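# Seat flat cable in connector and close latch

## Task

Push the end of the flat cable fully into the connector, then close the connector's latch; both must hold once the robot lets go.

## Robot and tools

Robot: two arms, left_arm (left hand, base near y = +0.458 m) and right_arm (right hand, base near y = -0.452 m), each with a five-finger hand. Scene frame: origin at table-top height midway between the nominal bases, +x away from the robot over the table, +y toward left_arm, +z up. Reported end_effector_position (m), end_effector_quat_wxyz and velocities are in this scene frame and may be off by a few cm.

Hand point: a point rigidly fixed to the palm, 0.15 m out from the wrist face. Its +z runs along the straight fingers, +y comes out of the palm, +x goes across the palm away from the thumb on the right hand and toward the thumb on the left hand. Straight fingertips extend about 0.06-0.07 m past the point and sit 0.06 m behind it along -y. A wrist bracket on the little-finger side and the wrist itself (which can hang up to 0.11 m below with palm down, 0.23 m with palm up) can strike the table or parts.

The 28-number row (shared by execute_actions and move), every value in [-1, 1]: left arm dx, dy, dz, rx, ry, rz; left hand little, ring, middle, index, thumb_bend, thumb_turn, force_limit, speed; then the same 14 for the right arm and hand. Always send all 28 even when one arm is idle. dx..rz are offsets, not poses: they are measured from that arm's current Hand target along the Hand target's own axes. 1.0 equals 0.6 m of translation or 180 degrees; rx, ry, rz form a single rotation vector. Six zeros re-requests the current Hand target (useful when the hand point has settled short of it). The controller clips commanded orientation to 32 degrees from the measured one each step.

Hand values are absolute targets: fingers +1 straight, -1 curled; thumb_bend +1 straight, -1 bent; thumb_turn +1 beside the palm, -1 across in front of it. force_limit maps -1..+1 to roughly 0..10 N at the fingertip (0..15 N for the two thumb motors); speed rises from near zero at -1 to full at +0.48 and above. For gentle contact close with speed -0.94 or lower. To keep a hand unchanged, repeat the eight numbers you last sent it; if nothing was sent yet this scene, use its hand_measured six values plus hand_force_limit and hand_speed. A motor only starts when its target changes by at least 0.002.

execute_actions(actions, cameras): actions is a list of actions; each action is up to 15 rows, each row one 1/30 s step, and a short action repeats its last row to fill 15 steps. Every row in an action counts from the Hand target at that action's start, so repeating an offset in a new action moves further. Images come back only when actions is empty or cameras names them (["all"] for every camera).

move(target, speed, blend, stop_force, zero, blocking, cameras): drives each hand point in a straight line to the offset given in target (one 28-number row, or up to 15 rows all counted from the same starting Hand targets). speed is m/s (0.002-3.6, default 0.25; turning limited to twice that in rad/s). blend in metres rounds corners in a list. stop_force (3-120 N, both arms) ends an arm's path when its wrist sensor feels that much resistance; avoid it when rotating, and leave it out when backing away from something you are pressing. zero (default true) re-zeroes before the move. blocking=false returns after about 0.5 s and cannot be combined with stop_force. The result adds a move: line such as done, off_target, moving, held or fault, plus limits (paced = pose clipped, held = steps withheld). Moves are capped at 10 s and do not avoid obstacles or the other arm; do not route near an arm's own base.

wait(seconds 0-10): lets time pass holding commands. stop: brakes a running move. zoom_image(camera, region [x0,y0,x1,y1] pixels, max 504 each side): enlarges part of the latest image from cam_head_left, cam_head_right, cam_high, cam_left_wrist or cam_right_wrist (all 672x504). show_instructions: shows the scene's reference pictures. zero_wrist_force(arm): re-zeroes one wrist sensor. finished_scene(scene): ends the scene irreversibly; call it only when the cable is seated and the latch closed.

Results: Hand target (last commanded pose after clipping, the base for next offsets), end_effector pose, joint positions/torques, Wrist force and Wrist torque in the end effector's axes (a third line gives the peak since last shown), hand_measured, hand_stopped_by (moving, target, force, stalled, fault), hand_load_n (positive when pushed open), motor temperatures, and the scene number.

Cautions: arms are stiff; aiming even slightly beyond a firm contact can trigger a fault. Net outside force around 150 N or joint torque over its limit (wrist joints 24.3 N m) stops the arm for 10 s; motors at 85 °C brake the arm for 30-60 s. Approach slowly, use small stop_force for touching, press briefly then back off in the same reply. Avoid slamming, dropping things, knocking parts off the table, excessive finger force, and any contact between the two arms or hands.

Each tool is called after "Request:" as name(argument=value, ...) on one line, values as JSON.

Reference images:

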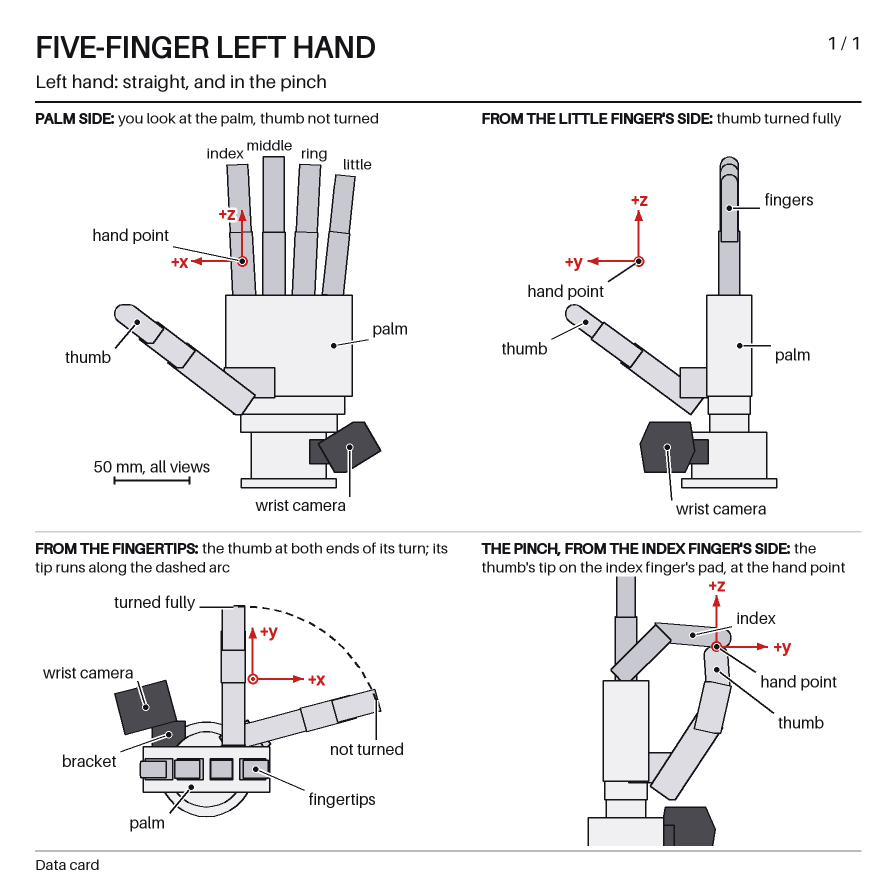

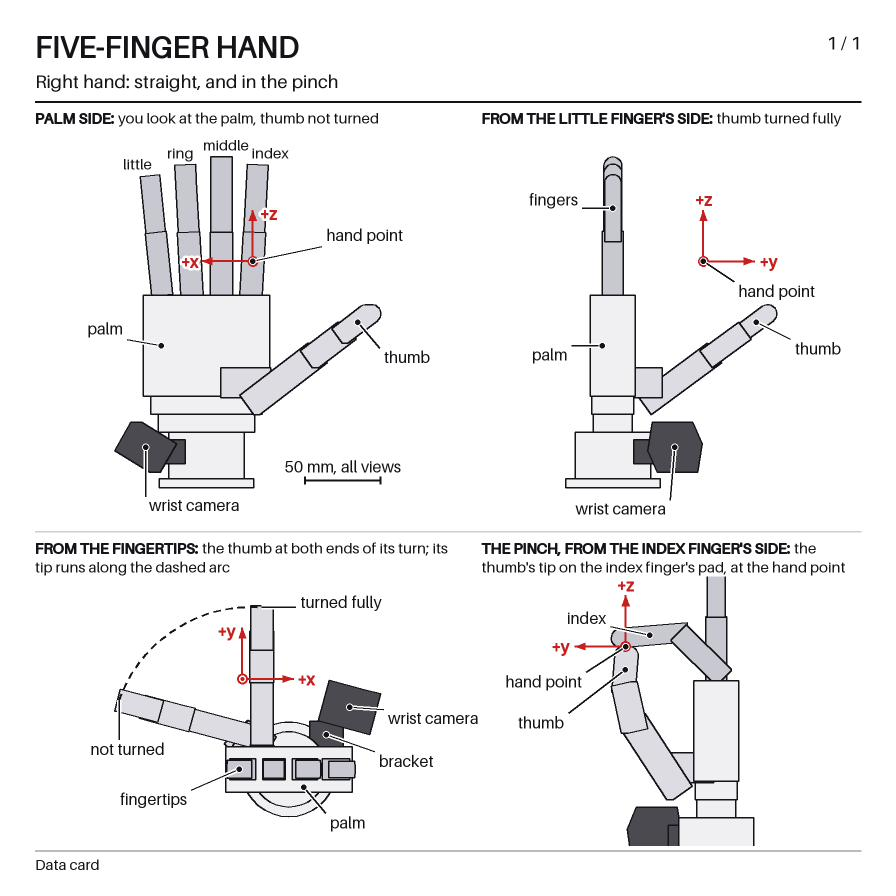

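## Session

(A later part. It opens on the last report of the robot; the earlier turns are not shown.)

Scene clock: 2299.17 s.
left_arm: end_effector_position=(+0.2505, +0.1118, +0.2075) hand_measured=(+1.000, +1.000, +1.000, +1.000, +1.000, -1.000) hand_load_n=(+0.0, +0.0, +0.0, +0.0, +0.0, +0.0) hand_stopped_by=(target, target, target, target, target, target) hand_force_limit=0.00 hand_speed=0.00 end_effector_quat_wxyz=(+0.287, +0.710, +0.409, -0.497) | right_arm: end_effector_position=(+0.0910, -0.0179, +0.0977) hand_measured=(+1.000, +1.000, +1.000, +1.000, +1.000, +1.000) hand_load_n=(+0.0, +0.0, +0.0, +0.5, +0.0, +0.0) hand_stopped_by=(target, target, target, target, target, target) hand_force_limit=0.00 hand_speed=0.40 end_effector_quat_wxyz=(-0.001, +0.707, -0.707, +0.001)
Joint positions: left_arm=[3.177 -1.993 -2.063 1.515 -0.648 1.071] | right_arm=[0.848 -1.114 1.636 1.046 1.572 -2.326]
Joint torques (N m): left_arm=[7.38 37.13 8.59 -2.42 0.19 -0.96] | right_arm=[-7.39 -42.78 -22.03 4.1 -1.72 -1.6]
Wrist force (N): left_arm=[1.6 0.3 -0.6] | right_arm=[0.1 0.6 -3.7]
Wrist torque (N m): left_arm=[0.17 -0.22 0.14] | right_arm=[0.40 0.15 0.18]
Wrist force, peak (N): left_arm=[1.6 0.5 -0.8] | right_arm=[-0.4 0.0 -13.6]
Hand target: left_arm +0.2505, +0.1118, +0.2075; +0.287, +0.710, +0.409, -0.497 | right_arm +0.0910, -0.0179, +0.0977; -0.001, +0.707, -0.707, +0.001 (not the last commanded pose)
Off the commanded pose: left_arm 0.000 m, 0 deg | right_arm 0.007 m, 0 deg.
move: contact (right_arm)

Request:
move(target=[[0,0,0,0,0,0,1,1,1,1,1,-1,0,0,0,0,-0.0117,0,0,0,1,1,1,1,1,1,0,0.4],[0,0,0,0,0,0,1,1,1,1,1,-1,0,0,0,-0.01,-0.0117,0,0,0,1,1,1,1,1,1,0,0.4]], speed=0.03)

Request:
move(target=[0,0,0,0,0,0,1,1,1,1,1,-1,0,0,0,0,0.0167,0,0,0,1,1,1,1,1,1,0,0.4], speed=0.006, stop_force=3)

Request:
move(target=[[0,0,0,0,0,0,1,1,1,1,1,-1,0,0,0,0,-0.0083,0,0,0,1,1,1,1,1,1,0,0.4],[0,0,0,0,0,0,1,1,1,1,1,-1,0,0,0,-0.0033,-0.0083,0,0,0,1,1,1,1,1,1,0,0.4]], speed=0.03)

Request:
move(target=[0,0,0,0,0,0,1,1,1,1,1,-1,0,0,0,0,0.0133,0,0,0,1,1,1,1,1,1,0,0.4], speed=0.006, stop_force=3)

Request:
move(target=[[0,0,0,0,0,0,1,1,1,1,1,-1,0,0,0,0,-0.0083,0,0,0,1,1,1,1,1,1,0,0.4],[0,0,0,0,0,0,1,1,1,1,1,-1,0,0,0,-0.0033,-0.0083,0,0,0,1,1,1,1,1,1,0,0.4]], speed=0.03)

Request:
move(target=[0,0,0,0,0,0,1,1,1,1,1,-1,0,0,0,0,0.0133,0,0,0,1,1,1,1,1,1,0,0.4], speed=0.006, stop_force=3)

Scene clock: 2315.87 s.
left_arm: end_effector_position=(+0.2505, +0.1118, +0.2075) hand_measured=(+1.000, +1.000, +1.000, +1.000, +1.000, -1.000) hand_load_n=(+0.0, +0.0, +0.0, +0.0, +0.0, +0.0) hand_stopped_by=(target, target, target, target, target, target) hand_force_limit=0.00 hand_speed=0.00 end_effector_quat_wxyz=(+0.287, +0.710, +0.409, -0.497) | right_arm: end_effector_position=(+0.0972, -0.0179, +0.1048) hand_measured=(+1.000, +1.000, +1.000, +1.000, +1.000, +1.000) hand_load_n=(+0.0, +0.0, +0.0, +0.5, +0.0, +0.0) hand_stopped_by=(target, target, target, target, target, target) hand_force_limit=0.00 hand_speed=0.40 end_effector_quat_wxyz=(-0.001, +0.707, -0.707, +0.001)
Joint positions: left_arm=[3.177 -1.993 -2.063 1.515 -0.648 1.071] | right_arm=[0.837 -1.116 1.619 1.065 1.572 -2.337]
Joint torques (N m): left_arm=[7.25 37.11 7.88 -2.43 0.19 -0.94] | right_arm=[9.43 -36.15 -6.16 2.78 -1.69 1.89]
Wrist force (N): left_arm=[1.7 0.1 -0.8] | right_arm=[-0.1 0.3 -0.8]
Wrist torque (N m): left_arm=[0.16 -0.25 0.15] | right_arm=[0.18 0.14 0.15]
Wrist force, peak (N): left_arm=[1.8 0.1 -0.7] | right_arm=[0.2 0.7 -4.4]
Hand target: left_arm +0.2505, +0.1118, +0.2075; +0.287, +0.710, +0.409, -0.497 | right_arm +0.0970, -0.0179, +0.1048; -0.001, +0.707, -0.707, +0.001
Off the commanded pose: left_arm 0.000 m, 0 deg | right_arm 0.000 m, 0 deg.
move: done

Scene clock: 2318.10 s.
left_arm: end_effector_position=(+0.2505, +0.1118, +0.2075) hand_measured=(+1.000, +1.000, +1.000, +1.000, +1.000, -1.000) hand_load_n=(+0.0, +0.0, +0.0, +0.0, +0.0, +0.0) hand_stopped_by=(target, target, target, target, target, target) hand_force_limit=0.00 hand_speed=0.00 end_effector_quat_wxyz=(+0.287, +0.710, +0.409, -0.497) | right_arm: end_effector_position=(+0.0970, -0.0179, +0.0977) hand_measured=(+1.000, +1.000, +1.000, +1.000, +1.000, +1.000) hand_load_n=(+0.0, +0.0, +0.0, +0.0, -0.5, +0.0) hand_stopped_by=(target, target, target, target, target, target) hand_force_limit=0.00 hand_speed=0.40 end_effector_quat_wxyz=(-0.001, +0.707, -0.707, +0.001)
Joint positions: left_arm=[3.177 -1.993 -2.063 1.515 -0.648 1.071] | right_arm=[0.838 -1.108 1.627 1.049 1.572 -2.337]
Joint torques (N m): left_arm=[7.74 36.81 7.9 -2.38 0.21 -1.09] | right_arm=[8.57 -42.79 -21.89 4.07 -1.58 1.4]
Wrist force (N): left_arm=[1.6 0.4 -0.8] | right_arm=[-0.1 0.5 -5.0]
Wrist torque (N m): left_arm=[0.21 -0.24 0.14] | right_arm=[0.48 0.24 0.04]
Wrist force, peak (N): left_arm=[1.8 0.2 -0.9] | right_arm=[-0.3 0.2 -9.8]
Hand target: left_arm +0.2505, +0.1118, +0.2075; +0.287, +0.710, +0.409, -0.497 | right_arm +0.0970, -0.0179, +0.0977; -0.001, +0.707, -0.707, +0.001 (not the last commanded pose)
Off the commanded pose: left_arm 0.000 m, 0 deg | right_arm 0.003 m, 0 deg.
move: contact (right_arm)

Scene clock: 2319.00 s.
left_arm: end_effector_position=(+0.2505, +0.1118, +0.2075) hand_measured=(+1.000, +1.000, +1.000, +1.000, +1.000, -1.000) hand_load_n=(+0.0, +0.0, +0.0, +0.0, +0.0, +0.0) hand_stopped_by=(target, target, target, target, target, target) hand_force_limit=0.00 hand_speed=0.00 end_effector_quat_wxyz=(+0.287, +0.710, +0.409, -0.497) | right_arm: end_effector_position=(+0.0991, -0.0179, +0.1027) hand_measured=(+1.000, +1.000, +1.000, +1.000, +1.000, +1.000) hand_load_n=(+0.0, +0.0, +0.0, +0.0, -0.5, +0.0) hand_stopped_by=(target, target, target, target, target, target) hand_force_limit=0.00 hand_speed=0.40 end_effector_quat_wxyz=(-0.002, +0.707, -0.707, +0.001)
Joint positions: left_arm=[3.177 -1.993 -2.063 1.515 -0.648 1.071] | right_arm=[0.834 -1.112 1.618 1.061 1.572 -2.34]
Joint torques (N m): left_arm=[7.31 36.68 8.6 -2.44 0.21 -1.03] | right_arm=[2.45 -25.65 -9.08 3.79 -1.82 0.63]
Wrist force (N): left_arm=[1.3 0.1 -0.7] | right_arm=[-0.1 0.5 -0.8]
Wrist torque (N m): left_arm=[0.15 -0.19 0.13] | right_arm=[0.22 0.13 0.17]
Wrist force, peak (N): left_arm=[1.6 0.2 -0.9] | right_arm=[0.2 0.4 -5.1]
Hand target: left_arm +0.2505, +0.1118, +0.2075; +0.287, +0.710, +0.409, -0.497 | right_arm +0.0990, -0.0179, +0.1027; -0.001, +0.707, -0.707, +0.001
Off the commanded pose: left_arm 0.000 m, 0 deg | right_arm 0.000 m, 0 deg.
move: done

Scene clock: 2320.87 s.
left_arm: end_effector_position=(+0.2505, +0.1118, +0.2075) hand_measured=(+1.000, +1.000, +1.000, +1.000, +1.000, -1.000) hand_load_n=(+0.0, +0.0, +0.0, +0.0, +0.0, +0.0) hand_stopped_by=(target, target, target, target, target, target) hand_force_limit=0.00 hand_speed=0.00 end_effector_quat_wxyz=(+0.287, +0.710, +0.409, -0.497) | right_arm: end_effector_position=(+0.0990, -0.0179, +0.0977) hand_measured=(+1.000, +1.000, +1.000, +1.000, +1.000, +1.000) hand_load_n=(+0.0, +0.0, +0.0, +0.0, +0.0, +0.0) hand_stopped_by=(target, target, target, target, target, target) hand_force_limit=0.00 hand_speed=0.40 end_effector_quat_wxyz=(-0.001, +0.707, -0.707, +0.001)
Joint positions: left_arm=[3.177 -1.993 -2.063 1.515 -0.648 1.071] | right_arm=[0.834 -1.106 1.624 1.05 1.572 -2.34]
Joint torques (N m): left_arm=[7.6 36.13 8.7 -2.38 0.28 -0.92] | right_arm=[5.63 -42.14 -21.86 4.06 -1.82 1.8]
Wrist force (N): left_arm=[1.3 0.5 -0.6] | right_arm=[-0.1 0.6 -5.2]
Wrist torque (N m): left_arm=[0.21 -0.19 0.11] | right_arm=[0.49 0.22 0.13]
Wrist force, peak (N): left_arm=[1.8 0.2 -0.7] | right_arm=[0.1 0.0 -10.3]
Hand target: left_arm +0.2505, +0.1118, +0.2075; +0.287, +0.710, +0.409, -0.497 | right_arm +0.0990, -0.0179, +0.0977; -0.001, +0.707, -0.707, +0.001 (not the last commanded pose)
Off the commanded pose: left_arm 0.000 m, 0 deg | right_arm 0.003 m, 0 deg.
move: contact (right_arm)

Scene clock: 2321.77 s.
left_arm: end_effector_position=(+0.2505, +0.1118, +0.2075) hand_measured=(+1.000, +1.000, +1.000, +1.000, +1.000, -1.000) hand_load_n=(+0.0, +0.0, +0.0, +0.0, +0.0, +0.5) hand_stopped_by=(target, target, target, target, target, target) hand_force_limit=0.00 hand_speed=0.00 end_effector_quat_wxyz=(+0.287, +0.710, +0.409, -0.497) | right_arm: end_effector_position=(+0.1011, -0.0179, +0.1027) hand_measured=(+1.000, +1.000, +1.000, +1.000, +1.000, +1.000) hand_load_n=(+0.0, +0.0, +0.0, +0.0, +0.0, +0.0) hand_stopped_by=(target, target, target, target, target, target) hand_force_limit=0.00 hand_speed=0.40 end_effector_quat_wxyz=(-0.002, +0.707, -0.707, +0.001)
Joint positions: left_arm=[3.177 -1.993 -2.063 1.515 -0.648 1.071] | right_arm=[0.831 -1.11 1.615 1.063 1.572 -2.343]
Joint torques (N m): left_arm=[7.12 36.42 7.93 -2.41 0.28 -0.96] | right_arm=[3.42 -25.94 -8.4 3.7 -1.74 0.76]
Wrist force (N): left_arm=[1.6 0.2 -0.6] | right_arm=[-0.1 0.4 -1.2]
Wrist torque (N m): left_arm=[0.16 -0.23 0.14] | right_arm=[0.22 0.14 0.17]
Wrist force, peak (N): left_arm=[1.8 0.3 -0.6] | right_arm=[0.1 0.7 -5.2]
Hand target: left_arm +0.2505, +0.1118, +0.2075; +0.287, +0.710, +0.409, -0.497 | right_arm +0.1010, -0.0179, +0.1027; -0.001, +0.707, -0.707, +0.001
Off the commanded pose: left_arm 0.000 m, 0 deg | right_arm 0.000 m, 0 deg.
move: done

Scene clock: 2323.63 s.
left_arm: end_effector_position=(+0.2505, +0.1118, +0.2075) hand_measured=(+1.000, +1.000, +1.000, +1.000, +1.000, -1.000) hand_load_n=(+0.0, +0.0, +0.0, +0.0, +0.0, +0.5) hand_stopped_by=(target, target, target, target, target, target) hand_force_limit=0.00 hand_speed=0.00 end_effector_quat_wxyz=(+0.287, +0.710, +0.409, -0.497) | right_arm: end_effector_position=(+0.1010, -0.0179, +0.0977) hand_measured=(+1.000, +1.000, +1.000, +1.000, +1.000, +1.000) hand_load_n=(+0.0, +0.0, +0.0, +0.0, +0.0, +0.0) hand_stopped_by=(target, target, target, target, target, target) hand_force_limit=0.00 hand_speed=0.40 end_effector_quat_wxyz=(-0.001, +0.707, -0.707, +0.001)
Joint positions: left_arm=[3.177 -1.993 -2.063 1.515 -0.648 1.071] | right_arm=[0.831 -1.104 1.621 1.051 1.572 -2.343]
Joint torques (N m): left_arm=[6.84 36.36 8.49 -2.48 0.21 -1.04] | right_arm=[7.04 -42.55 -21.95 4.11 -1.67 1.69]
Wrist force (N): left_arm=[1.4 0.3 -0.4] | right_arm=[0.1 0.3 -5.6]
Wrist torque (N m): left_arm=[0.17 -0.19 0.13] | right_arm=[0.47 0.20 0.14]
Wrist force, peak (N): left_arm=[1.7 0.4 -0.7] | right_arm=[-0.2 0.1 -10.4]
Hand target: left_arm +0.2505, +0.1118, +0.2075; +0.287, +0.710, +0.409, -0.497 | right_arm +0.1010, -0.0179, +0.0977; -0.001, +0.707, -0.707, +0.001 (not the last commanded pose)
Off the commanded pose: left_arm 0.000 m, 0 deg | right_arm 0.003 m, 0 deg.
move: contact (right_arm)

Request:
move(target=[[0,0,0,0,0,0,1,1,1,1,1,-1,0,0,0,0,-0.0083,0,0,0,1,1,1,1,1,1,0,0.4],[0,0,0,0,0,0,1,1,1,1,1,-1,0,0,0,-0.0033,-0.0117,0,0,0,1,1,1,1,1,1,0,0.4]], speed=0.03)

Request:
move(target=[0,0,0,0,0,0,1,1,1,1,1,-1,0,0,0,0,0.0167,0,0,0,1,1,1,1,1,1,0,0.4], speed=0.006, stop_force=3)

Request:
move(target=[[0,0,0,0,0,0,1,1,1,1,1,-1,0,0,0,0,-0.0083,0,0,0,1,1,1,1,1,1,0,0.4],[0,0,0,0,0,0,1,1,1,1,1,-1,0,0,0,-0.0025,-0.0083,0,0,0,1,1,1,1,1,1,0,0.4]], speed=0.03)

Request:
move(target=[0,0,0,0,0,0,1,1,1,1,1,-1,0,0,0,0,0.0133,0,0,0,1,1,1,1,1,1,0,0.4], speed=0.006, stop_force=3)

Request:
move(target=[[0,0,0,0,0,0,1,1,1,1,1,-1,0,0,0,0,-0.0083,0,0,0,1,1,1,1,1,1,0,0.4],[0,0,0,0,0,0,1,1,1,1,1,-1,0,0,0,-0.0025,-0.0083,0,0,0,1,1,1,1,1,1,0,0.4]], speed=0.03)

Request:
move(target=[0,0,0,0,0,0,1,1,1,1,1,-1,0,0,0,0,0.0133,0,0,0,1,1,1,1,1,1,0,0.4], speed=0.006, stop_force=3)

Scene clock: 2340.13 s.
left_arm: end_effector_position=(+0.2505, +0.1118, +0.2075) hand_measured=(+1.000, +1.000, +1.000, +1.000, +1.000, -1.000) hand_load_n=(+0.0, +0.0, +0.0, +0.0, +0.0, +0.0) hand_stopped_by=(target, target, target, target, target, target) hand_force_limit=0.00 hand_speed=0.00 end_effector_quat_wxyz=(+0.287, +0.710, +0.409, -0.497) | right_arm: end_effector_position=(+0.1030, -0.0179, +0.1048) hand_measured=(+1.000, +1.000, +1.000, +1.000, +1.000, +1.000) hand_load_n=(-0.5, +0.0, +0.0, +0.0, +0.0, +0.0) hand_stopped_by=(target, target, target, target, target, target) hand_force_limit=0.00 hand_speed=0.40 end_effector_quat_wxyz=(-0.001, +0.707, -0.707, +0.001)
Joint positions: left_arm=[3.177 -1.993 -2.063 1.515 -0.648 1.071] | right_arm=[0.828 -1.111 1.61 1.069 1.572 -2.347]
Joint torques (N m): left_arm=[7.38 36.19 8.37 -2.29 0.37 -0.95] | right_arm=[3.06 -40.66 -7.68 -0.37 -1.85 1.21]
Wrist force (N): left_arm=[1.3 0.2 -1.0] | right_arm=[0.1 0.4 -1.0]
Wrist torque (N m): left_arm=[0.18 -0.20 0.13] | right_arm=[0.21 0.10 0.18]
Wrist force, peak (N): left_arm=[1.8 0.3 -0.8] | right_arm=[0.0 0.7 -5.8]
Hand target: left_arm +0.2505, +0.1118, +0.2075; +0.287, +0.710, +0.409, -0.497 | right_arm +0.1030, -0.0179, +0.1047; -0.001, +0.707, -0.707, +0.001
Off the commanded pose: left_arm 0.000 m, 0 deg | right_arm 0.000 m, 0 deg.
move: done

Scene clock: 2341.70 s.
left_arm: end_effector_position=(+0.2505, +0.1118, +0.2075) hand_measured=(+1.000, +1.000, +1.000, +1.000, +1.000, -1.000) hand_load_n=(+0.0, +0.0, +0.0, +0.5, +0.0, +0.5) hand_stopped_by=(target, target, target, target, target, target) hand_force_limit=0.00 hand_speed=0.00 end_effector_quat_wxyz=(+0.287, +0.710, +0.409, -0.497) | right_arm: end_effector_position=(+0.1030, -0.0179, +0.1017) hand_measured=(+1.000, +1.000, +1.000, +1.000, +1.000, +1.000) hand_load_n=(+0.0, +0.0, -3.0, +0.0, -0.5, +0.0) hand_stopped_by=(target, target, target, target, target, target) hand_force_limit=0.00 hand_speed=0.40 end_effector_quat_wxyz=(-0.001, +0.707, -0.707, +0.001)
Joint positions: left_arm=[3.177 -1.993 -2.063 1.515 -0.648 1.071] | right_arm=[0.828 -1.107 1.614 1.061 1.572 -2.346]
Joint torques (N m): left_arm=[7.43 36.9 9 -2.4 0.29 -1] | right_arm=[4.01 -43.4 -24.3 3.69 -0.85 1.93]
Wrist force (N): left_arm=[1.8 0.2 -0.6] | right_arm=[0.1 4.1 -2.1]
Wrist torque (N m): left_arm=[0.15 -0.26 0.16] | right_arm=[0.25 0.16 0.23]
Wrist force, peak (N): left_arm=[1.8 0.2 -0.6] | right_arm=[0.1 4.3 -4.4]
Hand target: left_arm +0.2505, +0.1118, +0.2075; +0.287, +0.710, +0.409, -0.497 | right_arm +0.1030, -0.0179, +0.1017; -0.001, +0.707, -0.707, +0.001 (not the last commanded pose)
Off the commanded pose: left_arm 0.000 m, 0 deg | right_arm 0.007 m, 0 deg.
move: contact (right_arm)

Scene clock: 2342.60 s.
left_arm: end_effector_position=(+0.2505, +0.1118, +0.2075) hand_measured=(+1.000, +1.000, +1.000, +1.000, +1.000, -1.000) hand_load_n=(+0.0, +0.0, +0.0, +0.0, +0.0, +0.5) hand_stopped_by=(target, target, target, target, target, target) hand_force_limit=0.00 hand_speed=0.00 end_effector_quat_wxyz=(+0.287, +0.710, +0.409, -0.497) | right_arm: end_effector_position=(+0.1045, -0.0179, +0.1068) hand_measured=(+1.000, +1.000, +1.000, +1.000, +1.000, +1.000) hand_load_n=(+0.0, +0.0, +0.0, +0.0, +0.0, +0.0) hand_stopped_by=(target, target, target, target, target, target) hand_force_limit=0.00 hand_speed=0.40 end_effector_quat_wxyz=(-0.002, +0.707, -0.707, +0.001)
Joint positions: left_arm=[3.177 -1.993 -2.063 1.515 -0.648 1.071] | right_arm=[0.825 -1.111 1.605 1.074 1.572 -2.349]
Joint torques (N m): left_arm=[7.64 36.33 8.91 -2.44 0.3 -1.03] | right_arm=[2.13 -23.45 -8.87 3.81 -0.59 0.33]
Wrist force (N): left_arm=[1.6 0.2 -0.5] | right_arm=[0.0 0.3 -0.9]
Wrist torque (N m): left_arm=[0.16 -0.22 0.14] | right_arm=[0.19 0.13 0.17]
Wrist force, peak (N): left_arm=[1.8 0.1 -0.7] | right_arm=[0.2 4.3 -2.1]
Hand target: left_arm +0.2505, +0.1118, +0.2075; +0.287, +0.710, +0.409, -0.497 | right_arm +0.1044, -0.0179, +0.1067; -0.001, +0.707, -0.707, +0.001
Off the commanded pose: left_arm 0.000 m, 0 deg | right_arm 0.000 m, 0 deg.
move: done

Scene clock: 2344.13 s.
left_arm: end_effector_position=(+0.2505, +0.1118, +0.2075) hand_measured=(+1.000, +1.000, +1.000, +1.000, +1.000, -1.000) hand_load_n=(+0.0, +0.0, +0.0, +0.0, +0.0, +0.5) hand_stopped_by=(target, target, target, target, target, target) hand_force_limit=0.00 hand_speed=0.00 end_effector_quat_wxyz=(+0.287, +0.710, +0.409, -0.497) | right_arm: end_effector_position=(+0.1045, -0.0179, +0.1038) hand_measured=(+1.000, +1.000, +1.000, +1.000, +1.000, +1.000) hand_load_n=(+0.0, +0.0, -1.0, +0.0, +0.0, +0.0) hand_stopped_by=(target, target, target, target, target, target) hand_force_limit=0.00 hand_speed=0.40 end_effector_quat_wxyz=(-0.001, +0.707, -0.707, +0.001)
Joint positions: left_arm=[3.177 -1.993 -2.063 1.515 -0.648 1.071] | right_arm=[0.825 -1.108 1.609 1.067 1.572 -2.349]
Joint torques (N m): left_arm=[7.24 36.48 8.83 -2.29 0.31 -0.97] | right_arm=[2.71 -43.38 -23.34 4.01 -0.53 1.86]
Wrist force (N): left_arm=[1.4 0.1 -0.6] | right_arm=[0.0 1.8 -3.5]
Wrist torque (N m): left_arm=[0.15 -0.20 0.14] | right_arm=[0.38 0.19 0.19]
Wrist force, peak (N): left_arm=[1.6 0.2 -0.9] | right_arm=[0.3 2.1 -6.0]
Hand target: left_arm +0.2505, +0.1118, +0.2075; +0.287, +0.710, +0.409, -0.497 | right_arm +0.1045, -0.0179, +0.1038; -0.001, +0.707, -0.707, +0.001 (not the last commanded pose)
Off the commanded pose: left_arm 0.000 m, 0 deg | right_arm 0.005 m, 0 deg.
move: contact (right_arm)

Scene clock: 2345.03 s.
left_arm: end_effector_position=(+0.2505, +0.1118, +0.2075) hand_measured=(+1.000, +1.000, +1.000, +1.000, +1.000, -1.000) hand_load_n=(+0.0, +0.0, +0.0, +0.0, +0.0, +0.0) hand_stopped_by=(target, target, target, target, target, target) hand_force_limit=0.00 hand_speed=0.00 end_effector_quat_wxyz=(+0.287, +0.710, +0.409, -0.497) | right_arm: end_effector_position=(+0.1060, -0.0179, +0.1088) hand_measured=(+1.000, +1.000, +1.000, +1.000, +1.000, +1.000) hand_load_n=(+0.0, +0.0, +0.0, +0.0, +0.0, +0.0) hand_stopped_by=(target, target, target, target, target, target) hand_force_limit=0.00 hand_speed=0.40 end_effector_quat_wxyz=(-0.002, +0.707, -0.707, +0.001)
Joint positions: left_arm=[3.177 -1.993 -2.063 1.515 -0.648 1.071] | right_arm=[0.823 -1.112 1.601 1.079 1.572 -2.352]
Joint torques (N m): left_arm=[7.55 36.87 8.77 -2.44 0.45 -0.99] | right_arm=[2.2 -22.84 -8.84 3.78 -0.84 0.35]
Wrist force (N): left_arm=[1.5 0.3 -0.8] | right_arm=[0.0 0.6 -1.1]
Wrist torque (N m): left_arm=[0.19 -0.22 0.14] | right_arm=[0.22 0.10 0.17]
Wrist force, peak (N): left_arm=[1.7 0.2 -0.7] | right_arm=[0.0 1.7 -3.6]
Hand target: left_arm +0.2505, +0.1118, +0.2075; +0.287, +0.710, +0.409, -0.497 | right_arm +0.1059, -0.0179, +0.1088; -0.001, +0.707, -0.707, +0.001
Off the commanded pose: left_arm 0.000 m, 0 deg | right_arm 0.000 m, 0 deg.
move: done

Scene clock: 2346.80 s.
left_arm: end_effector_position=(+0.2505, +0.1118, +0.2075) hand_measured=(+1.000, +1.000, +1.000, +1.000, +1.000, -1.000) hand_load_n=(+0.0, +0.0, +0.0, +0.0, +0.0, +0.5) hand_stopped_by=(target, target, target, target, target, target) hand_force_limit=0.00 hand_speed=0.00 end_effector_quat_wxyz=(+0.287, +0.710, +0.409, -0.497) | right_arm: end_effector_position=(+0.1060, -0.0179, +0.1046) hand_measured=(+1.000, +1.000, +1.000, +1.000, +1.000, +1.000) hand_load_n=(+0.0, +0.0, -1.5, +0.0, +0.0, +0.0) hand_stopped_by=(target, target, target, target, target, target) hand_force_limit=0.00 hand_speed=0.40 end_effector_quat_wxyz=(-0.001, +0.707, -0.707, +0.001)
Joint positions: left_arm=[3.177 -1.993 -2.063 1.515 -0.648 1.071] | right_arm=[0.823 -1.107 1.606 1.07 1.572 -2.351]
Joint torques (N m): left_arm=[7.86 36.73 8.72 -2.28 0.42 -0.92] | right_arm=[5.07 -43.49 -23.24 3.91 -1.13 1.92]
Wrist force (N): left_arm=[1.4 0.1 -0.6] | right_arm=[0.0 2.5 -2.7]
Wrist torque (N m): left_arm=[0.15 -0.19 0.14] | right_arm=[0.32 0.17 0.21]
Wrist force, peak (N): left_arm=[1.7 0.4 -0.6] | right_arm=[0.2 2.1 -6.7]
Hand target: left_arm +0.2505, +0.1118, +0.2075; +0.287, +0.710, +0.409, -0.497 | right_arm +0.1060, -0.0179, +0.1046; -0.001, +0.707, -0.707, +0.001 (not the last commanded pose)
Off the commanded pose: left_arm 0.000 m, 0 deg | right_arm 0.004 m, 0 deg.
move: contact (right_arm)

Request:
move(target=[[0,0,0,0,0,0,1,1,1,1,1,-1,0,0,0,0,-0.0083,0,0,0,1,1,1,1,1,1,0,0.4],[0,0,0,0,0,0,1,1,1,1,1,-1,0,0,0,0.015,-0.0083,0,0,0,1,1,1,1,1,1,0,0.4],[0,0,0,0,0,0,1,1,1,1,1,-1,0,0,0,0.015,0.0023,0,0,0,1,1,1,1,1,1,0,0.4]], speed=0.04)

Request:
move(target=[0,0,0,0,0,0,1,1,1,1,1,-1,0,0,0,-0.025,0,0,0,0,1,1,1,1,1,1,0,0.4], speed=0.008, stop_force=12)

Scene clock: 2470.30 s.
left_arm: end_effector_position=(+0.2505, +0.1118, +0.2075) hand_measured=(+1.000, +1.000, +1.000, +1.000, +1.000, -1.000) hand_load_n=(+0.0, +0.0, +0.0, +0.0, +0.0, +0.0) hand_stopped_by=(target, target, target, target, target, target) hand_force_limit=0.00 hand_speed=0.00 end_effector_quat_wxyz=(+0.287, +0.710, +0.409, -0.497) | right_arm: end_effector_position=(+0.0969, -0.0179, +0.1030) hand_measured=(+1.000, +1.000, +1.000, +1.000, +1.000, +1.000) hand_load_n=(+0.0, +0.0, +0.0, +0.0, +0.0, +0.0) hand_stopped_by=(target, target, target, target, target, target) hand_force_limit=0.00 hand_speed=0.40 end_effector_quat_wxyz=(-0.001, +0.707, -0.707, +0.001) end_effector_velocity=(-0.001, +0.000, +0.002) end_effector_angular_velocity=(+0.000, +0.003, +0.001)
Joint positions: left_arm=[3.177 -1.993 -2.063 1.515 -0.648 1.071] | right_arm=[0.838 -1.114 1.621 1.061 1.572 -2.336]
Joint velocities: left_arm=[within noise] | right_arm=[0 -0.001 -0.002 0.006 -0.002 0]
Joint torques (N m): left_arm=[7.74 36.6 8.43 -2.22 0.42 -0.95] | right_arm=[-9.52 -44.01 -23.86 4.01 1.17 -1.87]
Wrist force (N): left_arm=[1.3 0.0 -0.6] | right_arm=[-0.1 0.7 -1.0]
Wrist torque (N m): left_arm=[0.13 -0.18 0.14] | right_arm=[0.26 0.13 0.13]
Wrist force, peak (N): left_arm=[1.7 0.1 -0.9] | right_arm=[0.1 2.8 -3.0]
Hand target: left_arm +0.2505, +0.1118, +0.2075; +0.287, +0.710, +0.409, -0.497 | right_arm +0.0970, -0.0179, +0.1032; -0.001, +0.707, -0.707, +0.001
Off the commanded pose: left_arm 0.000 m, 0 deg | right_arm 0.000 m, 0 deg.
move: done

Scene clock: 2472.40 s.
left_arm: end_effector_position=(+0.2505, +0.1118, +0.2075) hand_measured=(+1.000, +1.000, +1.000, +1.000, +1.000, -1.000) hand_load_n=(+0.0, +0.0, +0.0, +0.0, +0.0, +0.5) hand_stopped_by=(target, target, target, target, target, target) hand_force_limit=0.00 hand_speed=0.00 end_effector_quat_wxyz=(+0.287, +0.710, +0.409, -0.497) | right_arm: end_effector_position=(+0.1060, -0.0179, +0.1033) hand_measured=(+1.000, +1.000, +0.998, +1.000, +1.000, +1.000) hand_load_n=(+0.0, +0.0, -10.5, +0.0, +0.0, +0.0) hand_stopped_by=(target, target, target, target, target, target) hand_force_limit=0.00 hand_speed=0.40 end_effector_quat_wxyz=(-0.001, +0.707, -0.707, +0.001)
Joint positions: left_arm=[3.177 -1.993 -2.063 1.515 -0.648 1.071] | right_arm=[0.823 -1.106 1.607 1.067 1.572 -2.352]
Joint torques (N m): left_arm=[7.84 36.29 9.16 -2.28 0.34 -0.99] | right_arm=[5.53 -41.85 -7.51 -2.66 1.49 2.08]
Wrist force (N): left_arm=[1.4 0.3 -0.9] | right_arm=[-0.6 12.5 -8.9]
Wrist torque (N m): left_arm=[0.20 -0.21 0.13] | right_arm=[0.53 0.23 0.27]
Wrist force, peak (N): left_arm=[1.7 0.3 -0.9] | right_arm=[-0.3 13.9 -9.3]
Hand target: left_arm +0.2505, +0.1118, +0.2075; +0.287, +0.710, +0.409, -0.497 | right_arm +0.1060, -0.0179, +0.1033; -0.001, +0.707, -0.707, +0.001 (not the last commanded pose)
Off the commanded pose: left_arm 0.000 m, 0 deg | right_arm 0.006 m, 0 deg.
move: contact (right_arm)

Request:
move(target=[0,0,0,0,0,0,1,1,1,1,1,-1,0,0,0,-0.015,0,0,0,0,1,1,1,1,1,1,0,0.4], speed=0.006, stop_force=15)

Scene clock: 2479.00 s.
left_arm: end_effector_position=(+0.2505, +0.1118, +0.2075) hand_measured=(+1.000, +1.000, +1.000, +1.000, +1.000, -1.000) hand_load_n=(+0.0, +0.0, +0.0, +0.0, +0.0, +0.5) hand_stopped_by=(target, target, target, target, target, target) hand_force_limit=0.00 hand_speed=0.00 end_effector_quat_wxyz=(+0.287, +0.710, +0.409, -0.497) | right_arm: end_effector_position=(+0.1151, -0.0179, +0.1033) hand_measured=(+1.000, +1.000, +0.932, +1.000, +1.000, +1.000) hand_load_n=(+0.0, +0.0, -23.0, +0.0, -0.5, +0.0) hand_stopped_by=(target, target, target, target, target, target) hand_force_limit=0.00 hand_speed=0.40 end_effector_quat_wxyz=(-0.001, +0.707, -0.707, +0.001)
Joint positions: left_arm=[3.177 -1.993 -2.063 1.515 -0.648 1.071] | right_arm=[0.808 -1.097 1.593 1.072 1.572 -2.366]
Joint torques (N m): left_arm=[7.82 36.85 9.08 -2.24 0.35 -1.06] | right_arm=[-4.48 -26.06 -9.82 -2.41 6.31 1.68]
Wrist force (N): left_arm=[1.6 0.3 -0.7] | right_arm=[-0.2 23.0 -20.2]
Wrist torque (N m): left_arm=[0.18 -0.24 0.14] | right_arm=[0.74 0.45 0.65]
Wrist force, peak (N): left_arm=[1.8 0.1 -0.6] | right_arm=[-0.2 23.7 -23.4]
Hand target: left_arm +0.2505, +0.1118, +0.2075; +0.287, +0.710, +0.409, -0.497 | right_arm +0.1150, -0.0179, +0.1033; -0.001, +0.707, -0.707, +0.001
Off the commanded pose: left_arm 0.000 m, 0 deg | right_arm 0.000 m, 0 deg.
move: done

Request:
move(target=[[0,0,0,0,0,0,1,1,1,1,1,-1,0,0,0,0.012,-0.003,0,0,0,1,1,1,1,1,1,0,0.4],[0,0,0,0,0,0,1,1,1,1,1,-1,0,0,0,0.02,-0.0917,0,0,0,1,1,1,1,1,1,0,0.4]], speed=0.05)

Request:
execute_actions(actions=[[[0,0,0,0,0,0,1,1,1,1,1,-1,0,0,0,0,0,0,0,0,1,1,0.99,1,1,1,0,0.4]],[[0,0,0,0,0,0,1,1,1,1,1,-1,0,0,0,0,0,0,0,0,1,1,1,1,1,1,0,0.4]]])

Scene clock: 2489.27 s.
left_arm: end_effector_position=(+0.2505, +0.1118, +0.2075) hand_measured=(+1.000, +1.000, +1.000, +1.000, +1.000, -1.000) hand_load_n=(+0.0, +0.0, +0.0, +0.0, +0.0, +0.5) hand_stopped_by=(target, target, target, target, target, target) hand_force_limit=0.00 hand_speed=0.00 end_effector_quat_wxyz=(+0.287, +0.710, +0.409, -0.497) | right_arm: end_effector_position=(+0.1029, -0.0180, +0.1585) hand_measured=(+1.000, +1.000, +0.936, +1.000, +1.000, +1.000) hand_load_n=(+0.0, +0.0, +0.0, -0.5, +0.0, +0.0) hand_stopped_by=(target, target, target, target, target, target) hand_force_limit=0.00 hand_speed=0.40 end_effector_quat_wxyz=(-0.002, +0.707, -0.707, +0.001) end_effector_velocity=(+0.000, +0.000, -0.002) end_effector_angular_velocity=(+0.002, -0.001, +0.002)
Joint positions: left_arm=[3.177 -1.993 -2.063 1.515 -0.648 1.071] | right_arm=[0.828 -1.164 1.54 1.192 1.572 -2.346]
Joint velocities: left_arm=[within noise] | right_arm=[0.001 0.001 0.004 -0.007 -0.001 -0.001]
Joint torques (N m): left_arm=[7.21 36.62 9.42 -2.23 0.29 -1.09] | right_arm=[3.27 -20.02 -8.98 -0.44 -0.96 0.93]
Wrist force (N): left_arm=[1.5 0.1 -0.6] | right_arm=[0.0 0.5 -0.7]
Wrist torque (N m): left_arm=[0.15 -0.21 0.14] | right_arm=[0.21 0.11 -0.04]
Wrist force, peak (N): left_arm=[1.7 0.1 -1.0] | right_arm=[-0.6 22.8 -20.9]
Hand target: left_arm +0.2505, +0.1118, +0.2075; +0.287, +0.710, +0.409, -0.497 | right_arm +0.1029, -0.0180, +0.1583; -0.001, +0.707, -0.707, +0.001
Off the commanded pose: left_arm 0.000 m, 0 deg | right_arm 0.000 m, 0 deg.
move: done

Scene clock: 2490.47 s.
left_arm: end_effector_position=(+0.2505, +0.1118, +0.2075) hand_measured=(+1.000, +1.000, +1.000, +1.000, +1.000, -1.000) hand_load_n=(-0.5, +0.0, +0.0, +0.0, +0.0, +0.5) hand_stopped_by=(target, target, target, target, target, target) hand_force_limit=0.00 hand_speed=0.00 end_effector_quat_wxyz=(+0.287, +0.710, +0.409, -0.497) | right_arm: end_effector_position=(+0.1029, -0.0180, +0.1583) hand_measured=(+1.000, +1.000, +1.000, +1.000, +1.000, +1.000) hand_load_n=(+0.0, +0.0, +0.0, +0.0, +0.0, +0.0) hand_stopped_by=(target, target, target, target, target, target) hand_force_limit=0.00 hand_speed=0.40 end_effector_quat_wxyz=(-0.001, +0.707, -0.707, +0.001)
Joint positions: left_arm=[3.177 -1.993 -2.063 1.515 -0.648 1.071] | right_arm=[0.828 -1.164 1.54 1.192 1.572 -2.346]
Joint torques (N m): left_arm=[7.48 36.28 9.13 -2.21 0.39 -0.99] | right_arm=[-4.03 -19.43 -7.57 -0.09 2.05 -1.66]
Wrist force (N): left_arm=[1.3 0.2 -0.8] | right_arm=[0.2 0.6 -0.8]
Wrist torque (N m): left_arm=[0.18 -0.19 0.12] | right_arm=[0.22 0.10 -0.03]
Wrist force, peak (N): left_arm=[1.5 0.5 -1.0] | right_arm=[-0.1 0.7 -1.0]
Hand target: left_arm +0.2505, +0.1118, +0.2075; +0.287, +0.710, +0.409, -0.497 | right_arm +0.1029, -0.0180, +0.1583; -0.001, +0.707, -0.707, +0.001
Off the commanded pose: left_arm 0.000 m, 0 deg | right_arm 0.000 m, 0 deg.

Request:
move(target=[[0,0,0,0,0,0,1,1,1,1,1,-1,0,0,0.1033,0.0048,-0.0195,0.3542,0.0095,0.0380,1,1,1,1,1,1,0,0.4]])

Request:
move(target=[[0,0,0,0,0,0,1,1,1,1,1,-1,0,0,-0.0961,0.1393,0.2193,0,0,0,1,1,1,1,1,1,0,0.4]], cameras=["cam_right_wrist"])

Request:
zoom_image(camera="cam_right_wrist", region=[350, 212, 400, 280])

Scene clock: 2522.40 s.
left_arm: end_effector_position=(+0.2505, +0.1118, +0.2075) hand_measured=(+1.000, +1.000, +1.000, +1.000, +1.000, -1.000) hand_load_n=(+0.0, +0.0, +0.0, +0.0, +0.0, +0.5) hand_stopped_by=(target, target, target, target, target, target) hand_force_limit=0.00 hand_speed=0.00 end_effector_quat_wxyz=(+0.287, +0.710, +0.409, -0.497) | right_arm: end_effector_position=(+0.0999, -0.0800, +0.1698) hand_measured=(+1.000, +1.000, +1.000, +1.000, +1.000, +1.000) hand_load_n=(+0.0, +0.0, +0.0, -0.5, +0.0, +0.0) hand_stopped_by=(target, target, target, target, target, target) hand_force_limit=0.00 hand_speed=0.40 end_effector_quat_wxyz=(+0.364, -0.558, +0.639, -0.384)
Joint positions: left_arm=[3.177 -1.993 -2.063 1.515 -0.648 1.071] | right_arm=[1.379 -1.322 1.905 0.727 2.668 -1.821]
Joint torques (N m): left_arm=[7.84 36.3 8.88 -2.21 0.43 -1.15] | right_arm=[-4.77 -35.17 -20.25 1.66 3.43 -0.87]
Wrist force (N): left_arm=[1.4 0.2 -0.6] | right_arm=[0.1 0.4 -0.9]
Wrist torque (N m): left_arm=[0.16 -0.20 0.14] | right_arm=[0.10 0.04 0.06]
Wrist force, peak (N): left_arm=[1.9 0.1 -0.8] | right_arm=[0.4 0.6 -1.2]
Hand target: left_arm +0.2505, +0.1118, +0.2075; +0.287, +0.710, +0.409, -0.497 | right_arm +0.0999, -0.0800, +0.1699; +0.364, -0.558, +0.639, -0.384
Off the commanded pose: left_arm 0.000 m, 0 deg | right_arm 0.000 m, 0 deg.
move: done

Scene clock: 2523.57 s.
left_arm: end_effector_position=(+0.2505, +0.1118, +0.2075) hand_measured=(+1.000, +1.000, +1.000, +1.000, +1.000, -1.000) hand_load_n=(+0.0, +0.0, +0.0, +0.0, +0.0, +0.0) hand_stopped_by=(target, target, target, target, target, target) hand_force_limit=0.00 hand_speed=0.00 end_effector_quat_wxyz=(+0.287, +0.710, +0.409, -0.497) | right_arm: end_effector_position=(+0.1877, -0.0269, +0.0392) hand_measured=(+1.000, +1.000, +1.000, +1.000, +1.000, +1.000) hand_load_n=(+0.0, +0.0, +0.0, +0.0, +0.0, -0.5) hand_stopped_by=(target, target, target, target, target, target) hand_force_limit=0.00 hand_speed=0.40 end_effector_quat_wxyz=(+0.364, -0.558, +0.639, -0.384)
Joint positions: left_arm=[3.177 -1.993 -2.063 1.515 -0.648 1.071] | right_arm=[1.194 -1.079 1.88 0.205 2.593 -2.168]
Joint torques (N m): left_arm=[7.33 36.56 8.88 -2.23 0.33 -1.1] | right_arm=[3.8 -22.32 -4.64 -0.25 3.29 0.14]
Wrist force (N): left_arm=[1.5 0.2 -0.5] | right_arm=[0.2 0.1 -1.0]
Wrist torque (N m): left_arm=[0.16 -0.21 0.14] | right_arm=[0.06 0.03 -0.16]
Wrist force, peak (N): left_arm=[1.8 0.3 -0.7] | right_arm=[0.9 -1.5 -2.7]
Hand target: left_arm +0.2505, +0.1118, +0.2075; +0.287, +0.710, +0.409, -0.497 | right_arm +0.1877, -0.0269, +0.0391; +0.364, -0.558, +0.639, -0.384
Off the commanded pose: left_arm 0.000 m, 0 deg | right_arm 0.000 m, 0 deg.
move: done
camera_calibration:
cam_right_wrist: T_world_to_cam=[[-0.497797, -0.158618, -0.852666, 0.123955], [-0.448279, 0.888681, 0.0963932, 0.10155], [0.742458, 0.430217, -0.513487, 0.00876412], [0, 0, 0, 1]] pos_world=[0.10072, -0.0743541, 0.100404]
Images, in order (width x height): cam_right_wrist 672x504.

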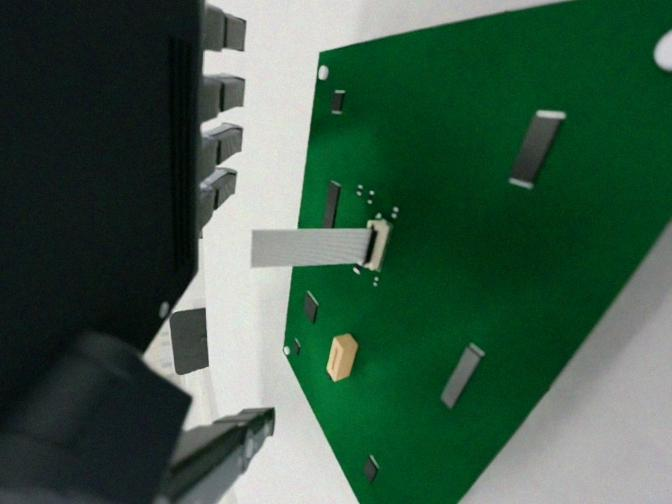

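Scaled by 7.412 from the camera's 672x504 image, which has a finer 960x720 frame.

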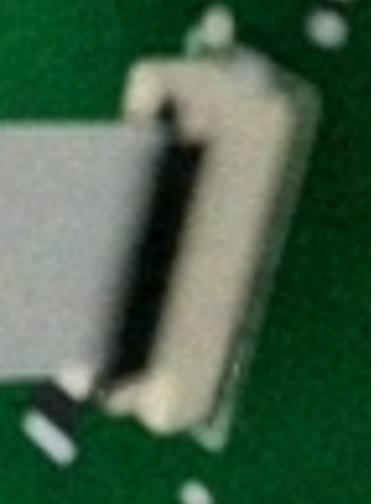

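Request:
move(target=[[0,0,0,0,0,0,1,1,1,1,1,-1,0,0,-0.0475,-0.0347,0.0741,0,0,0,1,1,1,1,1,1,0,0.4],[0,0,0,0,0,0,1,1,1,1,1,-1,0,0,-0.0468,-0.0168,0.0829,0,0,0,1,1,1,1,1,1,0,0.4]], cameras=["cam_right_wrist","cam_high"], blend=[0.01,0])

Request:
zoom_image(camera="cam_right_wrist", region=[480, 170, 620, 310])

Scene clock: 2542.83 s.
left_arm: end_effector_position=(+0.2505, +0.1118, +0.2075) hand_measured=(+1.000, +1.000, +1.000, +1.000, +1.000, -1.000) hand_load_n=(+0.0, +0.0, +0.0, +0.0, +0.0, +0.5) hand_stopped_by=(target, target, target, target, target, target) hand_force_limit=0.00 hand_speed=0.00 end_effector_quat_wxyz=(+0.287, +0.710, +0.409, -0.497) | right_arm: end_effector_position=(+0.2396, -0.0040, +0.0273) hand_measured=(+1.000, +1.000, +1.000, +1.000, +1.000, +1.000) hand_load_n=(+0.0, +0.0, -0.5, +0.0, +0.0, +0.0) hand_stopped_by=(target, target, target, target, target, target) hand_force_limit=0.00 hand_speed=0.40 end_effector_quat_wxyz=(+0.364, -0.558, +0.639, -0.384)
Joint positions: left_arm=[3.177 -1.993 -2.063 1.515 -0.648 1.071] | right_arm=[1.104 -1.032 1.807 0.117 2.541 -2.304]
Joint torques (N m): left_arm=[7.43 36.23 9.1 -2.1 0.37 -1.04] | right_arm=[3.08 -41.02 -20.95 2.73 2.74 -1.6]
Wrist force (N): left_arm=[1.4 0.2 -0.7] | right_arm=[0.1 -0.2 -0.6]
Wrist torque (N m): left_arm=[0.18 -0.20 0.13] | right_arm=[-0.02 0.03 -0.18]
Wrist force, peak (N): left_arm=[1.8 0.1 -0.5] | right_arm=[1.0 0.9 -2.1]
Hand target: left_arm +0.2505, +0.1118, +0.2075; +0.287, +0.710, +0.409, -0.497 | right_arm +0.2397, -0.0040, +0.0273; +0.364, -0.558, +0.639, -0.384
Off the commanded pose: left_arm 0.000 m, 0 deg | right_arm 0.000 m, 0 deg.
move: done; blend cut to 0.006 m at target 1
camera_calibration:
cam_right_wrist: T_world_to_cam=[[-0.497872, -0.15866, -0.852614, 0.14318], [-0.448206, 0.888724, 0.0963435, 0.105705], [0.742452, 0.430113, -0.513583, -0.0457364], [0, 0, 0, 1]] pos_world=[0.15262, -0.051554, 0.0884039]
Images, in order (width x height): cam_high 672x504, cam_right_wrist 672x504.

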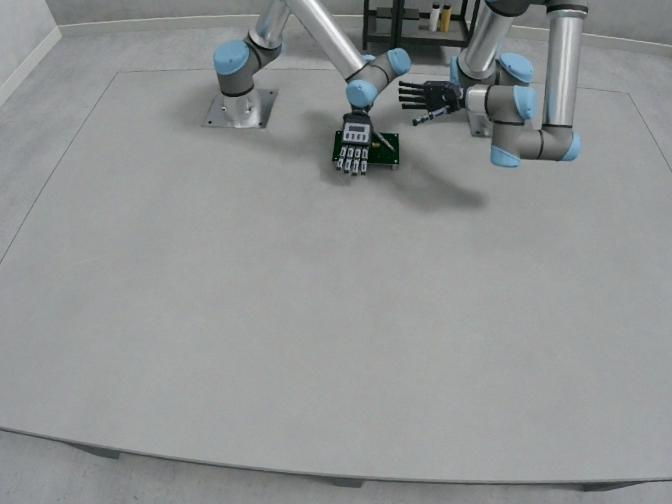

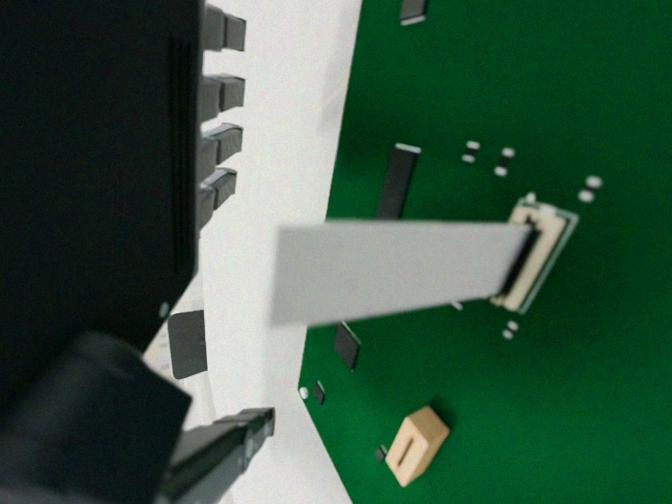

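Scaled by 3.600 from the camera's 672x504 image, which has a finer 960x720 frame.

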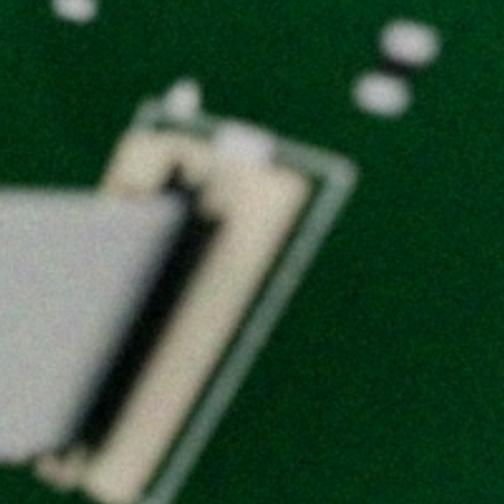

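Request:
move(target=[[0,0,0,0,0,0,1,1,1,1,1,-1,0,0,0.0469,0.0170,-0.0828,0,0,0,1,1,1,1,1,1,0,0.4],[0,0,0,0,0,0,1,1,1,1,1,-1,0,0,0.143,-0.1223,-0.3021,0,0,0,1,1,1,1,1,1,0,0.4],[0,0,0,0,0,0,1,1,1,1,1,-1,0,0,0.1000,-0.1041,-0.3731,-0.2709,-0.014,-0.0356,1,1,1,1,1,1,0,0.4]], blend=[0.01,0.02,0])

Request:
move(target=[[0,0,0,0,0,0,1,1,1,1,1,-1,0,0,-0.0533,-0.0183,0.1430,0,0,0,1,1,1,1,1,1,0,0.4]])

Scene clock: 2638.90 s.
left_arm: end_effector_position=(+0.2505, +0.1118, +0.2075) hand_measured=(+1.000, +1.000, +1.000, +1.000, +1.000, -1.000) hand_load_n=(+0.0, +0.0, +0.0, +0.0, +0.0, +0.0) hand_stopped_by=(target, target, target, target, target, target) hand_force_limit=0.00 hand_speed=0.00 end_effector_quat_wxyz=(+0.287, +0.710, +0.409, -0.497) | right_arm: end_effector_position=(+0.0600, -0.0500, +0.1796) hand_measured=(+1.000, +1.000, +1.000, +1.000, +1.000, +1.000) hand_load_n=(-0.5, +0.0, +0.0, +0.0, +0.0, +0.0) hand_stopped_by=(target, target, target, target, target, target) hand_force_limit=0.00 hand_speed=0.40 end_effector_quat_wxyz=(-0.094, +0.701, -0.701, +0.093)
Joint positions: left_arm=[3.177 -1.993 -2.063 1.515 -0.648 1.071] | right_arm=[0.989 -1.365 1.693 1.087 1.786 -2.202]
Joint torques (N m): left_arm=[7.57 36.43 9.51 -2.14 0.5 -1.05] | right_arm=[3.89 -35.78 -8.39 0.52 -0.55 1.11]
Wrist force (N): left_arm=[1.7 0.4 -0.7] | right_arm=[0.2 0.6 -0.8]
Wrist torque (N m): left_arm=[0.20 -0.24 0.14] | right_arm=[0.19 0.08 -0.06]
Wrist force, peak (N): left_arm=[1.8 0.2 -0.7] | right_arm=[0.7 -0.8 -2.0]
Hand target: left_arm +0.2505, +0.1118, +0.2075; +0.287, +0.710, +0.409, -0.497 | right_arm +0.0600, -0.0500, +0.1797; -0.094, +0.701, -0.701, +0.093
Off the commanded pose: left_arm 0.000 m, 0 deg | right_arm 0.000 m, 0 deg.
move: done

Scene clock: 2639.77 s.
left_arm: end_effector_position=(+0.2505, +0.1118, +0.2075) hand_measured=(+1.000, +1.000, +1.000, +1.000, +1.000, -1.000) hand_load_n=(+0.0, +0.0, +0.0, +0.5, +0.0, +0.0) hand_stopped_by=(target, target, target, target, target, target) hand_force_limit=0.00 hand_speed=0.00 end_effector_quat_wxyz=(+0.287, +0.710, +0.409, -0.497) | right_arm: end_effector_position=(+0.0931, -0.0179, +0.0999) hand_measured=(+1.000, +1.000, +1.000, +1.000, +1.000, +1.000) hand_load_n=(+0.0, +0.5, +0.0, +0.0, +0.0, +0.0) hand_stopped_by=(target, target, target, target, target, target) hand_force_limit=0.00 hand_speed=0.40 end_effector_quat_wxyz=(-0.094, +0.701, -0.701, +0.093)
Joint positions: left_arm=[3.177 -1.993 -2.063 1.515 -0.648 1.071] | right_arm=[0.968 -1.198 1.69 0.918 1.782 -2.223]
Joint torques (N m): left_arm=[7.49 36.06 9.47 -1.95 0.5 -1.09] | right_arm=[9.44 -24.1 -6.22 1.45 0.18 1.96]
Wrist force (N): left_arm=[1.3 0.4 -0.7] | right_arm=[0.0 0.4 -1.2]
Wrist torque (N m): left_arm=[0.20 -0.18 0.12] | right_arm=[0.17 0.12 0.04]
Wrist force, peak (N): left_arm=[1.7 0.2 -0.6] | right_arm=[1.0 0.6 -2.8]
Hand target: left_arm +0.2505, +0.1118, +0.2075; +0.287, +0.710, +0.409, -0.497 | right_arm +0.0930, -0.0179, +0.0998; -0.094, +0.701, -0.701, +0.093
Off the commanded pose: left_arm 0.000 m, 0 deg | right_arm 0.000 m, 0 deg.
move: done

Request:
move(target=[[0,0,0,0,0,0,1,1,1,1,1,-1,0,0,0,0.00863,0.0322,0,0,0,1,1,1,1,1,1,0,0.4]], speed=0.01, stop_force=30)

Scene clock: 2645.37 s.
left_arm: end_effector_position=(+0.2505, +0.1118, +0.2075) hand_measured=(+1.000, +1.000, +1.000, +1.000, +1.000, -1.000) hand_load_n=(+0.0, +0.0, +0.0, +0.0, +0.0, +0.0) hand_stopped_by=(target, target, target, target, target, target) hand_force_limit=0.00 hand_speed=0.00 end_effector_quat_wxyz=(+0.287, +0.710, +0.409, -0.497) | right_arm: end_effector_position=(+0.0931, -0.0179, +0.0855) hand_measured=(+1.000, +1.000, +1.000, +1.000, +1.000, +1.000) hand_load_n=(+0.0, +0.0, -2.5, +0.0, -0.5, +0.0) hand_stopped_by=(target, target, target, target, target, target) hand_force_limit=0.00 hand_speed=0.40 end_effector_quat_wxyz=(-0.094, +0.701, -0.701, +0.093)
Joint positions: left_arm=[3.177 -1.993 -2.063 1.515 -0.648 1.071] | right_arm=[0.968 -1.181 1.707 0.884 1.782 -2.223]
Joint torques (N m): left_arm=[7.51 36.35 9.88 -2.02 0.42 -1.05] | right_arm=[-2.96 -28.9 -17.76 0.95 1.92 -0.35]
Wrist force (N): left_arm=[1.6 0.4 -0.5] | right_arm=[-0.3 4.6 -32.0]
Wrist torque (N m): left_arm=[0.19 -0.23 0.14] | right_arm=[2.05 0.72 0.11]
Wrist force, peak (N): left_arm=[1.9 0.0 -0.6] | right_arm=[-0.5 3.6 -42.5]
Hand target: left_arm +0.2505, +0.1118, +0.2075; +0.287, +0.710, +0.409, -0.497 | right_arm +0.0931, -0.0179, +0.0855; -0.094, +0.701, -0.701, +0.093 (not the last commanded pose)
Off the commanded pose: left_arm 0.000 m, 0 deg | right_arm 0.006 m, 0 deg.
move: contact (right_arm)

Request:
move(target=[[0,0,0,0,0,0,1,1,1,1,1,-1,0,0,0,0.0043,0.0161,0,0,0,1,1,1,1,1,1,0,0.4]], speed=0.01, stop_force=60, zero=false)

Scene clock: 2651.57 s.
left_arm: end_effector_position=(+0.2505, +0.1118, +0.2075) hand_measured=(+1.000, +1.000, +1.000, +1.000, +1.000, -1.000) hand_load_n=(+0.0, +0.0, +0.0, +0.0, +0.0, +0.5) hand_stopped_by=(target, target, target, target, target, target) hand_force_limit=0.00 hand_speed=0.00 end_effector_quat_wxyz=(+0.287, +0.710, +0.409, -0.497) | right_arm: end_effector_position=(+0.0931, -0.0179, +0.0831) hand_measured=(+1.000, +1.000, +0.998, +1.000, +1.000, +1.000) hand_load_n=(+0.0, +0.0, -13.5, +0.0, +0.0, +0.0) hand_stopped_by=(target, target, target, target, target, target) hand_force_limit=0.00 hand_speed=0.40 end_effector_quat_wxyz=(-0.094, +0.701, -0.701, +0.093)
Joint positions: left_arm=[3.177 -1.993 -2.063 1.515 -0.648 1.071] | right_arm=[0.968 -1.178 1.71 0.878 1.782 -2.223]
Joint torques (N m): left_arm=[7.35 36.24 9.9 -2.09 0.44 -0.96] | right_arm=[-4.53 -16.53 -14.53 -3.81 1.98 1.36]
Wrist force (N): left_arm=[1.6 0.2 -0.7] | right_arm=[0.0 16.1 -66.7]
Wrist torque (N m): left_arm=[0.16 -0.23 0.15] | right_arm=[3.82 1.38 0.39]
Wrist force, peak (N): left_arm=[1.8 0.3 -0.6] | right_arm=[0.0 16.3 -81.7]
Hand target: left_arm +0.2505, +0.1118, +0.2075; +0.287, +0.710, +0.409, -0.497 | right_arm +0.0931, -0.0179, +0.0831; -0.094, +0.701, -0.701, +0.093 (not the last commanded pose)
Off the commanded pose: left_arm 0.000 m, 0 deg | right_arm 0.008 m, 0 deg.
move: contact (right_arm)

Request:
move(target=[[0,0,0,0,0,0,1,1,1,1,1,-1,0,0,0,-0.0073,-0.0272,0,0,0,1,1,1,1,1,1,0,0.4]], speed=0.05)

Request:
move(target=[[0,0,0,0,0,0,1,1,1,1,1,-1,0,0,0,0.0086,0.0322,0,0,0,1,1,1,1,1,1,0,0.4]], speed=0.008, stop_force=5)

Scene clock: 2658.97 s.
left_arm: end_effector_position=(+0.2505, +0.1118, +0.2075) hand_measured=(+1.000, +1.000, +1.000, +1.000, +1.000, -1.000) hand_load_n=(+0.0, +0.0, +0.0, +0.0, +0.0, +0.5) hand_stopped_by=(target, target, target, target, target, target) hand_force_limit=0.00 hand_speed=0.00 end_effector_quat_wxyz=(+0.287, +0.710, +0.409, -0.497) | right_arm: end_effector_position=(+0.0931, -0.0179, +0.1001) hand_measured=(+1.000, +1.000, +1.000, +1.000, +1.000, +1.000) hand_load_n=(+0.0, +0.0, +0.0, +0.0, +0.0, +0.0) hand_stopped_by=(target, target, target, target, target, target) hand_force_limit=0.00 hand_speed=0.40 end_effector_quat_wxyz=(-0.094, +0.701, -0.701, +0.093)
Joint positions: left_arm=[3.177 -1.993 -2.063 1.515 -0.648 1.071] | right_arm=[0.968 -1.198 1.69 0.919 1.782 -2.223]
Joint torques (N m): left_arm=[8.47 36.57 9.72 -1.96 0.57 -0.99] | right_arm=[2.63 -19.33 -9.44 -0.21 2.06 1.96]
Wrist force (N): left_arm=[1.7 0.0 -0.8] | right_arm=[-0.1 0.4 -1.3]
Wrist torque (N m): left_arm=[0.15 -0.25 0.15] | right_arm=[0.17 0.13 0.01]
Wrist force, peak (N): left_arm=[1.8 -0.2 -0.9] | right_arm=[-0.1 16.3 -66.9]
Hand target: left_arm +0.2505, +0.1118, +0.2075; +0.287, +0.710, +0.409, -0.497 | right_arm +0.0930, -0.0179, +0.1000; -0.094, +0.701, -0.701, +0.093
Off the commanded pose: left_arm 0.000 m, 0 deg | right_arm 0.000 m, 0 deg.
move: done

Scene clock: 2661.60 s.
left_arm: end_effector_position=(+0.2505, +0.1118, +0.2075) hand_measured=(+1.000, +1.000, +1.000, +1.000, +1.000, -1.000) hand_load_n=(+0.0, +0.0, +0.0, +0.0, +0.0, +0.5) hand_stopped_by=(target, target, target, target, target, target) hand_force_limit=0.00 hand_speed=0.00 end_effector_quat_wxyz=(+0.287, +0.710, +0.409, -0.497) | right_arm: end_effector_position=(+0.0931, -0.0179, +0.0874) hand_measured=(+1.000, +1.000, +1.000, +1.000, +1.000, +1.000) hand_load_n=(+0.0, +0.0, +0.0, +0.0, +0.0, +0.0) hand_stopped_by=(target, target, target, target, target, target) hand_force_limit=0.00 hand_speed=0.40 end_effector_quat_wxyz=(-0.094, +0.701, -0.701, +0.093)
Joint positions: left_arm=[3.177 -1.993 -2.063 1.515 -0.648 1.071] | right_arm=[0.968 -1.184 1.705 0.889 1.782 -2.223]
Joint torques (N m): left_arm=[7.18 36.68 9.88 -1.93 0.5 -1.05] | right_arm=[-6.68 -39.56 -22.01 3.54 2.19 -1.34]
Wrist force (N): left_arm=[1.5 0.1 -0.6] | right_arm=[-0.2 0.8 -5.8]
Wrist torque (N m): left_arm=[0.15 -0.21 0.13] | right_arm=[0.46 0.21 0.02]
Wrist force, peak (N): left_arm=[1.7 0.3 -0.6] | right_arm=[0.0 -1.4 -10.0]
Hand target: left_arm +0.2505, +0.1118, +0.2075; +0.287, +0.710, +0.409, -0.497 | right_arm +0.0931, -0.0179, +0.0874; -0.094, +0.701, -0.701, +0.093 (not the last commanded pose)
Off the commanded pose: left_arm 0.000 m, 0 deg | right_arm 0.007 m, 0 deg.
move: contact (right_arm)


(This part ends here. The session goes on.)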